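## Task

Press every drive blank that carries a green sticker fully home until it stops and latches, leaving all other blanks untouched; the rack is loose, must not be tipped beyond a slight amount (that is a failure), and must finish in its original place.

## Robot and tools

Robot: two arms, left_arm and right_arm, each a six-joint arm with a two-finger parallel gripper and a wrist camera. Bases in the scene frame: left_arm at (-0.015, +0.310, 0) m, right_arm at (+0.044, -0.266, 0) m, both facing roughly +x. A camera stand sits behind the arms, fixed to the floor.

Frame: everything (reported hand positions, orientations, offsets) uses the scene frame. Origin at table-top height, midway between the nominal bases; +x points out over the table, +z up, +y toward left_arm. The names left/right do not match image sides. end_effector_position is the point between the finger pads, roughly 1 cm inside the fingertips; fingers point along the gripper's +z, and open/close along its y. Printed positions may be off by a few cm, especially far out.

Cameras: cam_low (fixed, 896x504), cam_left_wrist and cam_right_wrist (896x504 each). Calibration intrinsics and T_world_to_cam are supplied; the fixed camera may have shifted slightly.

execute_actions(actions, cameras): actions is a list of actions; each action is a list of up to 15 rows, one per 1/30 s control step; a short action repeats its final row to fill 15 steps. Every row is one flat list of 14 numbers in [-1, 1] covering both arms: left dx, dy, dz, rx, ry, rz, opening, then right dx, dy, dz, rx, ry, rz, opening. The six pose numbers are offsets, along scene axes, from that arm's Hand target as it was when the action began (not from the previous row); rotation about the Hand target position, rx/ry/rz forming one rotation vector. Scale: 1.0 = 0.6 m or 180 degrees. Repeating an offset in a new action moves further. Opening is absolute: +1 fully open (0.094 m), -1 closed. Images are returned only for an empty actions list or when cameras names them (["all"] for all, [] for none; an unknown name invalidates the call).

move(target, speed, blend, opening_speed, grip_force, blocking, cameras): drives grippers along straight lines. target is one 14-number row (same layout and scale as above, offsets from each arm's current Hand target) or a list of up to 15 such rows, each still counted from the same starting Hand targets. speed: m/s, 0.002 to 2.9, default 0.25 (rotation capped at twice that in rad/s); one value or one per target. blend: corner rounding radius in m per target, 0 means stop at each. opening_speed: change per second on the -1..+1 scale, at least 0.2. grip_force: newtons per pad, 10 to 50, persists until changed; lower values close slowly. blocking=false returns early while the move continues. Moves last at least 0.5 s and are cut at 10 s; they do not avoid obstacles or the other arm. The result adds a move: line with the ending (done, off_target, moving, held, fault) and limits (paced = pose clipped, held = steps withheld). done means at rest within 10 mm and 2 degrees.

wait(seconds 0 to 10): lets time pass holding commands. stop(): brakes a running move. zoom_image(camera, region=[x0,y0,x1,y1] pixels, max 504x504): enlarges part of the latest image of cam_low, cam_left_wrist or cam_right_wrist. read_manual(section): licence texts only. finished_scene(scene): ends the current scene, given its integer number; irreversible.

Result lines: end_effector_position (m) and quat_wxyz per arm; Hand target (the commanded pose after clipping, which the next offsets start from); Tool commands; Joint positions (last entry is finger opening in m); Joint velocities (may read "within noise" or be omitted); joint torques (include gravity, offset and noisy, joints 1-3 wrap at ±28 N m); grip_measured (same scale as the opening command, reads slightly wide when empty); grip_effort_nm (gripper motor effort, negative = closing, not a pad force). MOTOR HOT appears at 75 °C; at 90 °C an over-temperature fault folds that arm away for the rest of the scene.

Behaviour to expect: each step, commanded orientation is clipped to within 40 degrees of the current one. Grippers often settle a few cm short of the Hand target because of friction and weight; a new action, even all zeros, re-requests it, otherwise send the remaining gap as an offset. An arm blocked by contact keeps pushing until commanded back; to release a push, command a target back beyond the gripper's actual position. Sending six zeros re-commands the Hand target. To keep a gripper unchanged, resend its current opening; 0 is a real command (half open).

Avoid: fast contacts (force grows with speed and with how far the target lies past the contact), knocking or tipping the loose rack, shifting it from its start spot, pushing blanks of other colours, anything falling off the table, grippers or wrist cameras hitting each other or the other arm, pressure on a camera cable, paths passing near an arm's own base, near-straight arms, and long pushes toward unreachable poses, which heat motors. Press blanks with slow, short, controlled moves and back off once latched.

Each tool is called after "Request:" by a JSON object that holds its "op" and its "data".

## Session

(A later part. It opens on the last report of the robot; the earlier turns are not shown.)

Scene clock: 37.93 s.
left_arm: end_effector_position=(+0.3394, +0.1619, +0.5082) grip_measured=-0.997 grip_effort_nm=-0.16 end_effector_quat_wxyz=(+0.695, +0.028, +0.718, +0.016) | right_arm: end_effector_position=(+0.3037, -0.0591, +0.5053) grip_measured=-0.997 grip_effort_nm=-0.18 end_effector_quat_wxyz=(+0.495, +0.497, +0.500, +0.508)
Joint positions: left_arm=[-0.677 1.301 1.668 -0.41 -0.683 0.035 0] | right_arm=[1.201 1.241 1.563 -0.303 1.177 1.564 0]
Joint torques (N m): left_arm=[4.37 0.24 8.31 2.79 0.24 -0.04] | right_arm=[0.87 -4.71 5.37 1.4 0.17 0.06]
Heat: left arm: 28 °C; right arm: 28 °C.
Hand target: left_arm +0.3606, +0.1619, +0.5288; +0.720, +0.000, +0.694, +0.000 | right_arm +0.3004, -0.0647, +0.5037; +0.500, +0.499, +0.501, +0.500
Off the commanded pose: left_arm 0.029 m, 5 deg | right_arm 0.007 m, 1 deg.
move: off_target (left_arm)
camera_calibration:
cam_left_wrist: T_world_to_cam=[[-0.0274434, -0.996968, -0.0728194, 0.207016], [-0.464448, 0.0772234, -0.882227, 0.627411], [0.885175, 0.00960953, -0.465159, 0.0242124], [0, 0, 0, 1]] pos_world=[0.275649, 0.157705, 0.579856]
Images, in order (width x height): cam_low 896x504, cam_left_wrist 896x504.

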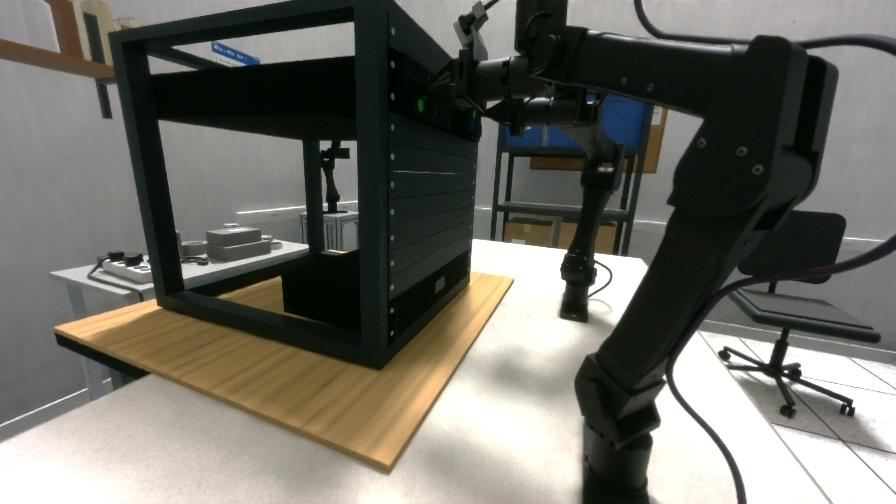

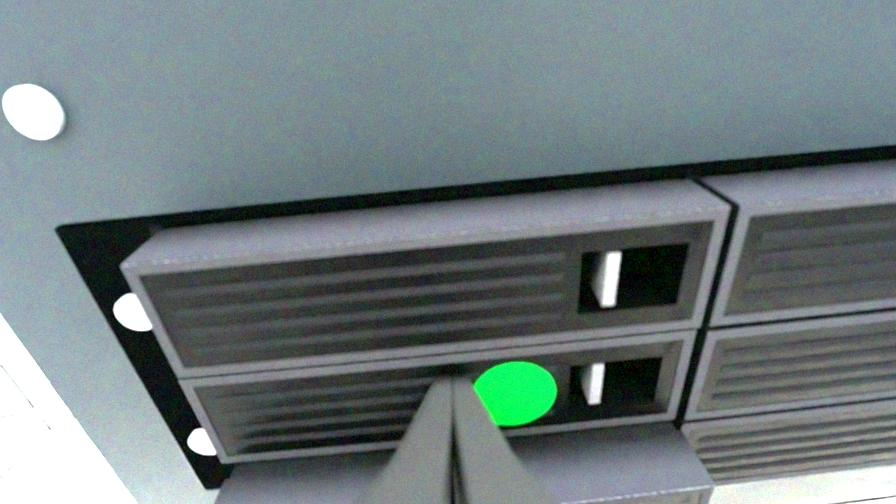

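Request:
{"op": "move", "data": {"target": [[-0.085,0.0,0,0,0,0,-1,0,0,0,0,0,0,-1],[-0.085,0.0,-0.047,0,0,0,-1,0,0,0,0,0,0,-1]], "cameras": ["cam_low","cam_left_wrist"], "speed": 0.12}}

Scene clock: 40.73 s.
left_arm: end_effector_position=(+0.3141, +0.1567, +0.4884) grip_measured=-0.997 grip_effort_nm=-0.16 end_effector_quat_wxyz=(+0.704, +0.020, +0.710, +0.011) | right_arm: end_effector_position=(+0.3037, -0.0591, +0.5053) grip_measured=-0.997 grip_effort_nm=-0.18 end_effector_quat_wxyz=(+0.495, +0.497, +0.500, +0.508)
Joint positions: left_arm=[-0.775 1.196 1.48 -0.295 -0.785 0.035 0] | right_arm=[1.201 1.241 1.563 -0.303 1.177 1.564 0]
Joint torques (N m): left_arm=[-0.54 -4.82 4.89 2.18 -0.19 0.01] | right_arm=[0.87 -4.72 5.37 1.41 0.17 0.06]
Heat: left arm: 28 °C; right arm: 28 °C.
Hand target: left_arm +0.3095, +0.1620, +0.5006; +0.720, +0.000, +0.694, +0.000 | right_arm +0.3004, -0.0647, +0.5037; +0.500, +0.499, +0.501, +0.500
Off the commanded pose: left_arm 0.014 m, 4 deg | right_arm 0.007 m, 1 deg.
move: off_target (left_arm)
camera_calibration:
cam_left_wrist: T_world_to_cam=[[-0.0227021, -0.998279, -0.0540671, 0.189258], [-0.442523, 0.0585286, -0.894845, 0.600819], [0.89647, 0.00361109, -0.44309, 0.0240872], [0, 0, 0, 1]] pos_world=[0.248579, 0.15368, 0.558545]
Images, in order (width x height): cam_low 896x504, cam_left_wrist 896x504.

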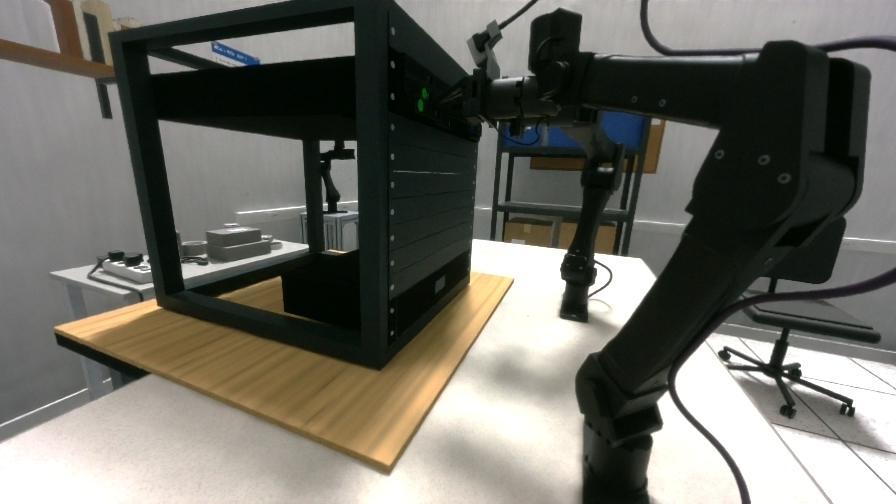

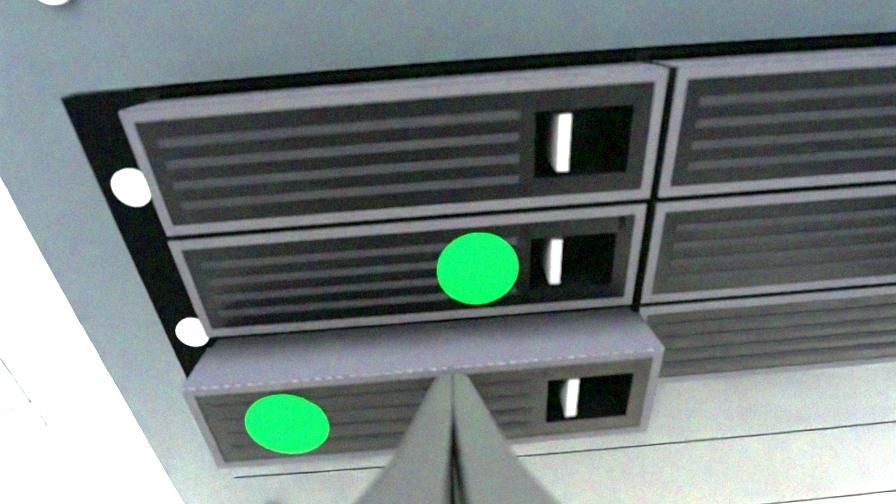

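Request:
{"op": "move", "data": {"target": [[0.0,0.0,-0.012,0,0,0,-1,0,0,0,0,0,0,-1],[0.082,0.003,-0.01,0,0,0,-1,0,0,0,0,0,0,-1]], "cameras": ["cam_low","cam_left_wrist"], "speed": 0.05}}

Scene clock: 43.60 s.
left_arm: end_effector_position=(+0.3392, +0.1629, +0.4773) grip_measured=-0.997 grip_effort_nm=-0.16 end_effector_quat_wxyz=(+0.701, +0.022, +0.713, +0.013) | right_arm: end_effector_position=(+0.3037, -0.0591, +0.5053) grip_measured=-0.997 grip_effort_nm=-0.18 end_effector_quat_wxyz=(+0.495, +0.497, +0.500, +0.508)
Joint positions: left_arm=[-0.677 1.229 1.461 -0.254 -0.688 0.035 0] | right_arm=[1.201 1.241 1.563 -0.303 1.177 1.564 0]
Joint torques (N m): left_arm=[4.55 0.4 8.84 2.54 0.33 -0.05] | right_arm=[0.85 -4.7 5.38 1.41 0.18 0.06]
Heat: left arm: 29 °C; right arm: 28 °C.
Hand target: left_arm +0.3587, +0.1637, +0.4946; +0.720, +0.000, +0.694, +0.000 | right_arm +0.3004, -0.0647, +0.5037; +0.500, +0.499, +0.501, +0.500
Off the commanded pose: left_arm 0.026 m, 4 deg | right_arm 0.007 m, 1 deg.
move: off_target (left_arm)
camera_calibration:
cam_left_wrist: T_world_to_cam=[[-0.0217691, -0.997943, -0.0602966, 0.197975], [-0.450956, 0.0636283, -0.890275, 0.60151], [0.892281, 0.00781062, -0.451414, 0.0013369], [0, 0, 0, 1]] pos_world=[0.274372, 0.159284, 0.54805]
Images, in order (width x height): cam_low 896x504, cam_left_wrist 896x504.

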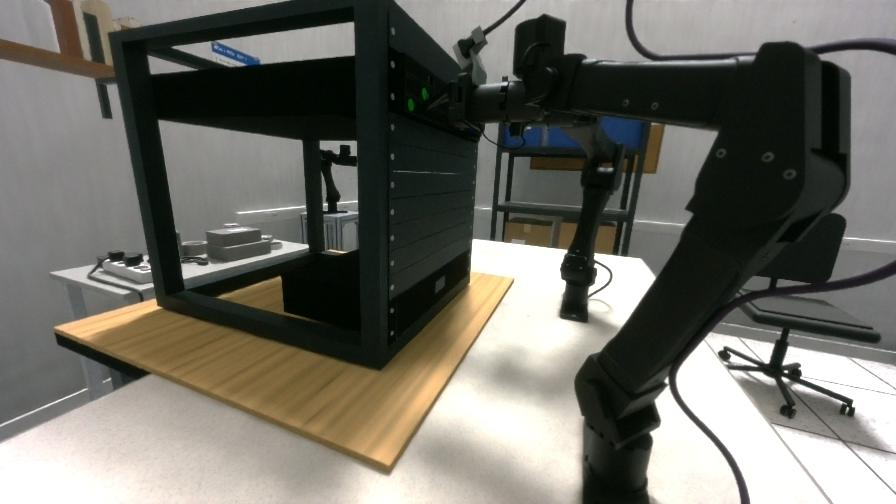

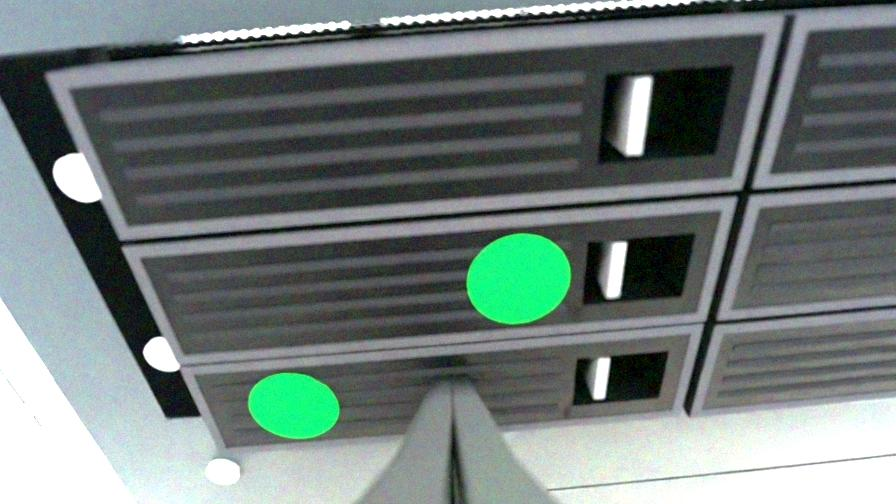

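Request:
{"op": "move", "data": {"target": [-0.18,0.0,0.0,0,0,0,-1,0.1,0.004,0.005,0,0,0,-1], "cameras": ["all"], "speed": [0.06]}}

Scene clock: 46.80 s.
left_arm: end_effector_position=(+0.2534, +0.1608, +0.4967) grip_measured=-0.997 grip_effort_nm=-0.16 end_effector_quat_wxyz=(+0.721, -0.002, +0.693, -0.004) | right_arm: end_effector_position=(+0.3444, -0.0630, +0.5028) grip_measured=-0.997 grip_effort_nm=-0.18 end_effector_quat_wxyz=(+0.499, +0.495, +0.508, +0.497)
Joint positions: left_arm=[-1.018 1.056 1.384 -0.25 -1.036 0.058 0] | right_arm=[1.034 1.298 1.609 -0.324 1.016 1.567 0]
Joint torques (N m): left_arm=[-0.64 -2.81 4.53 1.41 -0.14 0.07] | right_arm=[-5.03 -1.69 7.83 2.07 -0.35 0.04]
Heat: left arm: 29 °C; right arm: 28 °C.
Hand target: left_arm +0.2507, +0.1636, +0.4945; +0.720, +0.000, +0.694, +0.000 | right_arm +0.3604, -0.0623, +0.5067; +0.500, +0.499, +0.501, +0.500
Off the commanded pose: left_arm 0.004 m, 1 deg | right_arm 0.016 m, 1 deg.
move: off_target (right_arm)
camera_calibration:
cam_left_wrist: T_world_to_cam=[[-0.0126357, -0.999915, -0.00324409, 0.164861], [-0.400474, 0.00803343, -0.916273, 0.589203], [0.916221, -0.0102786, -0.400542, 0.0582855], [0, 0, 0, 1]] pos_world=[0.184641, 0.160712, 0.563751]
cam_right_wrist: T_world_to_cam=[[0.00847371, 0.00566313, -0.999948, 0.499392], [-0.43948, 0.898251, 0.00136295, 0.245243], [0.898212, 0.439446, 0.0101004, -0.196134], [0, 0, 0, 1]] pos_world=[0.279718, -0.136928, 0.501013]

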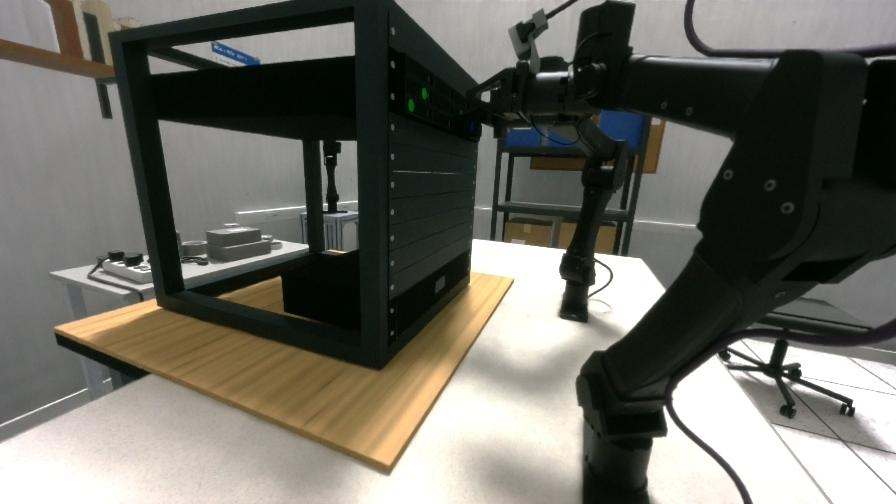

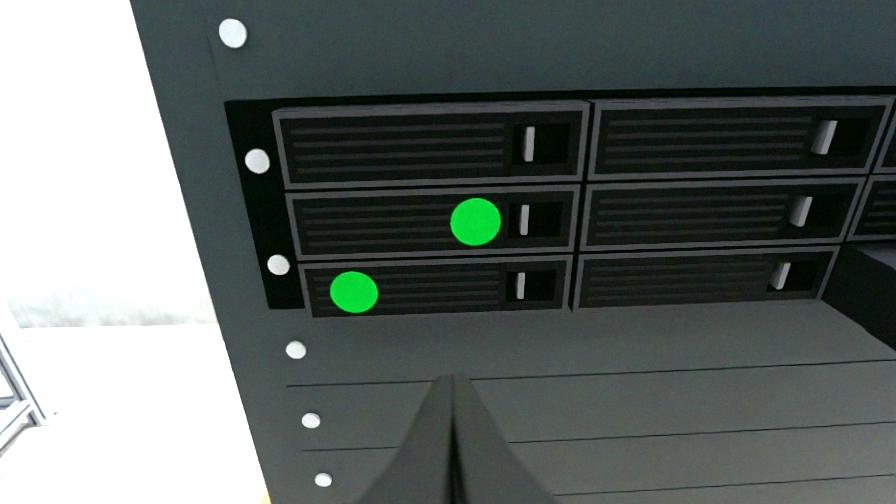

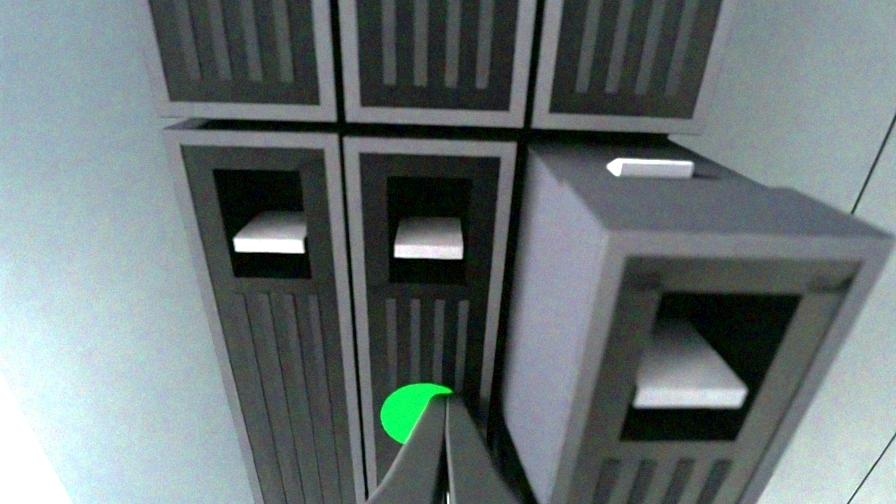

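Request:
{"op": "move", "data": {"target": [0,0.0,0.0,0,0,0,-1,-0.12,0.0,0.006,0,0,0,-1], "cameras": ["all"], "speed": [0.15]}}

Request:
{"op": "zoom_image", "data": {"camera": "cam_low", "region": [370, 40, 510, 150]}}

Scene clock: 48.83 s.
left_arm: end_effector_position=(+0.2534, +0.1610, +0.4967) grip_measured=-0.997 grip_effort_nm=-0.16 end_effector_quat_wxyz=(+0.721, -0.002, +0.693, -0.004) | right_arm: end_effector_position=(+0.2907, -0.0596, +0.5168) grip_measured=-0.997 grip_effort_nm=-0.18 end_effector_quat_wxyz=(+0.491, +0.501, +0.492, +0.515)
Joint positions: left_arm=[-1.018 1.056 1.384 -0.25 -1.038 0.058 0] | right_arm=[1.257 1.246 1.609 -0.324 1.234 1.567 0]
Joint torques (N m): left_arm=[-0.59 -2.81 4.48 1.41 -0.14 0.05] | right_arm=[0.96 -4.25 4.51 1.32 0.16 0.01]
Heat: left arm: 29 °C; right arm: 28 °C.
Hand target: left_arm +0.2507, +0.1636, +0.4945; +0.720, +0.000, +0.694, +0.000 | right_arm +0.2884, -0.0624, +0.5103; +0.500, +0.499, +0.500, +0.500
Off the commanded pose: left_arm 0.004 m, 1 deg | right_arm 0.007 m, 2 deg.
move: done
camera_calibration:
cam_left_wrist: T_world_to_cam=[[-0.0111643, -0.999933, -0.00312285, 0.164621], [-0.400574, 0.00733388, -0.916235, 0.589313], [0.916197, -0.0089782, -0.400629, 0.0581291], [0, 0, 0, 1]] pos_world=[0.184643, 0.16081, 0.563751]
cam_right_wrist: T_world_to_cam=[[0.0273437, 0.053387, -0.998199, 0.510263], [-0.444268, 0.895182, 0.0357074, 0.202032], [0.895476, 0.442492, 0.0481958, -0.168236], [0, 0, 0, 1]] pos_world=[0.226455, -0.133654, 0.510238]

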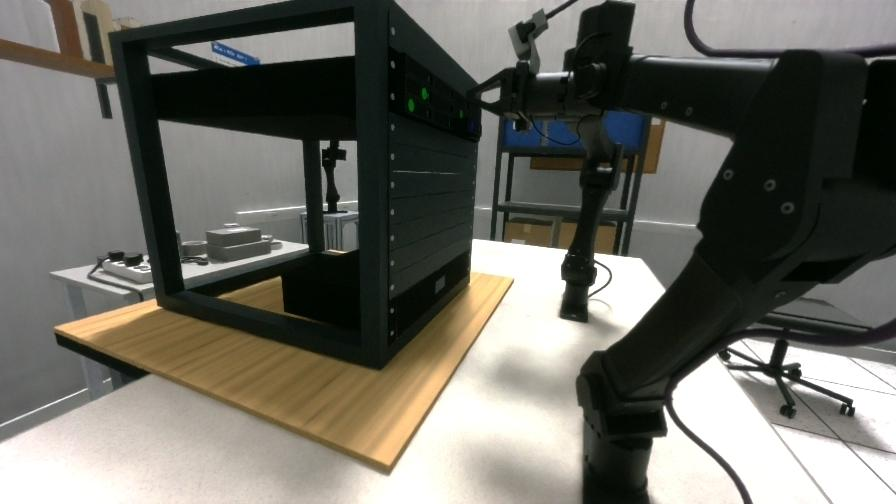

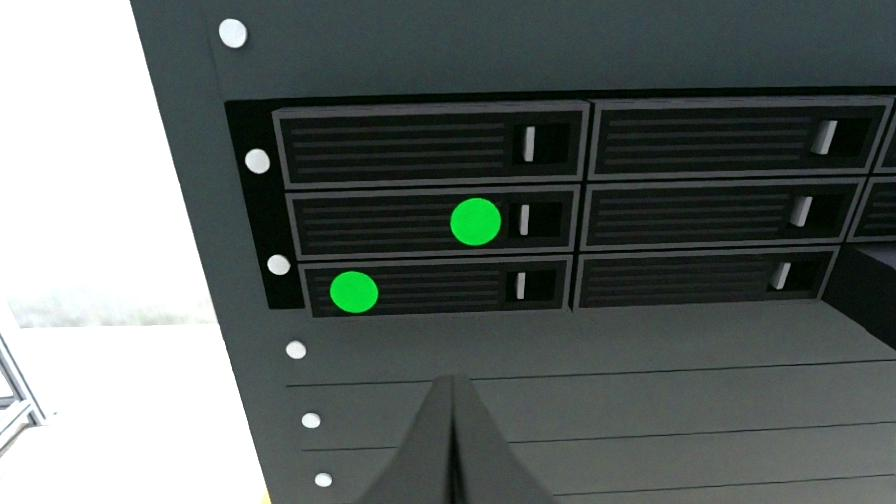

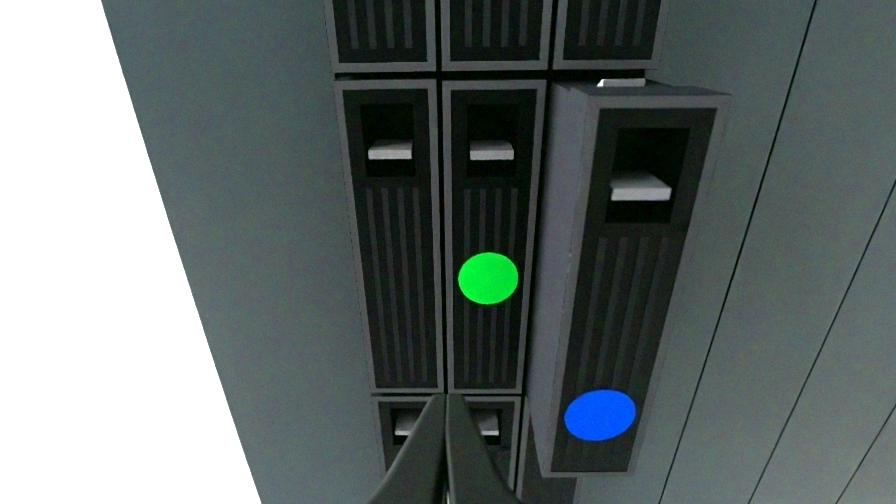

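Scaled by 3.600 from the camera's 896x504 image, which has a finer 1280x720 frame.

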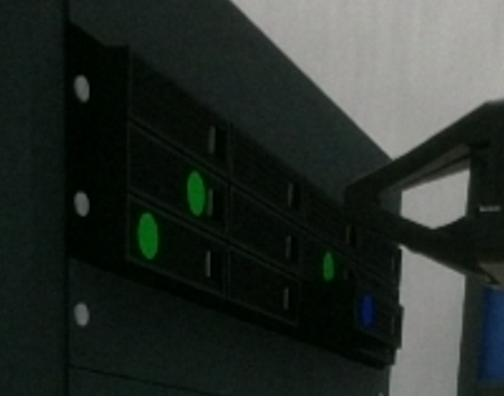

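Request:
{"op": "finished_scene", "data": {"scene": 1}}

The scene is finished: the task was done.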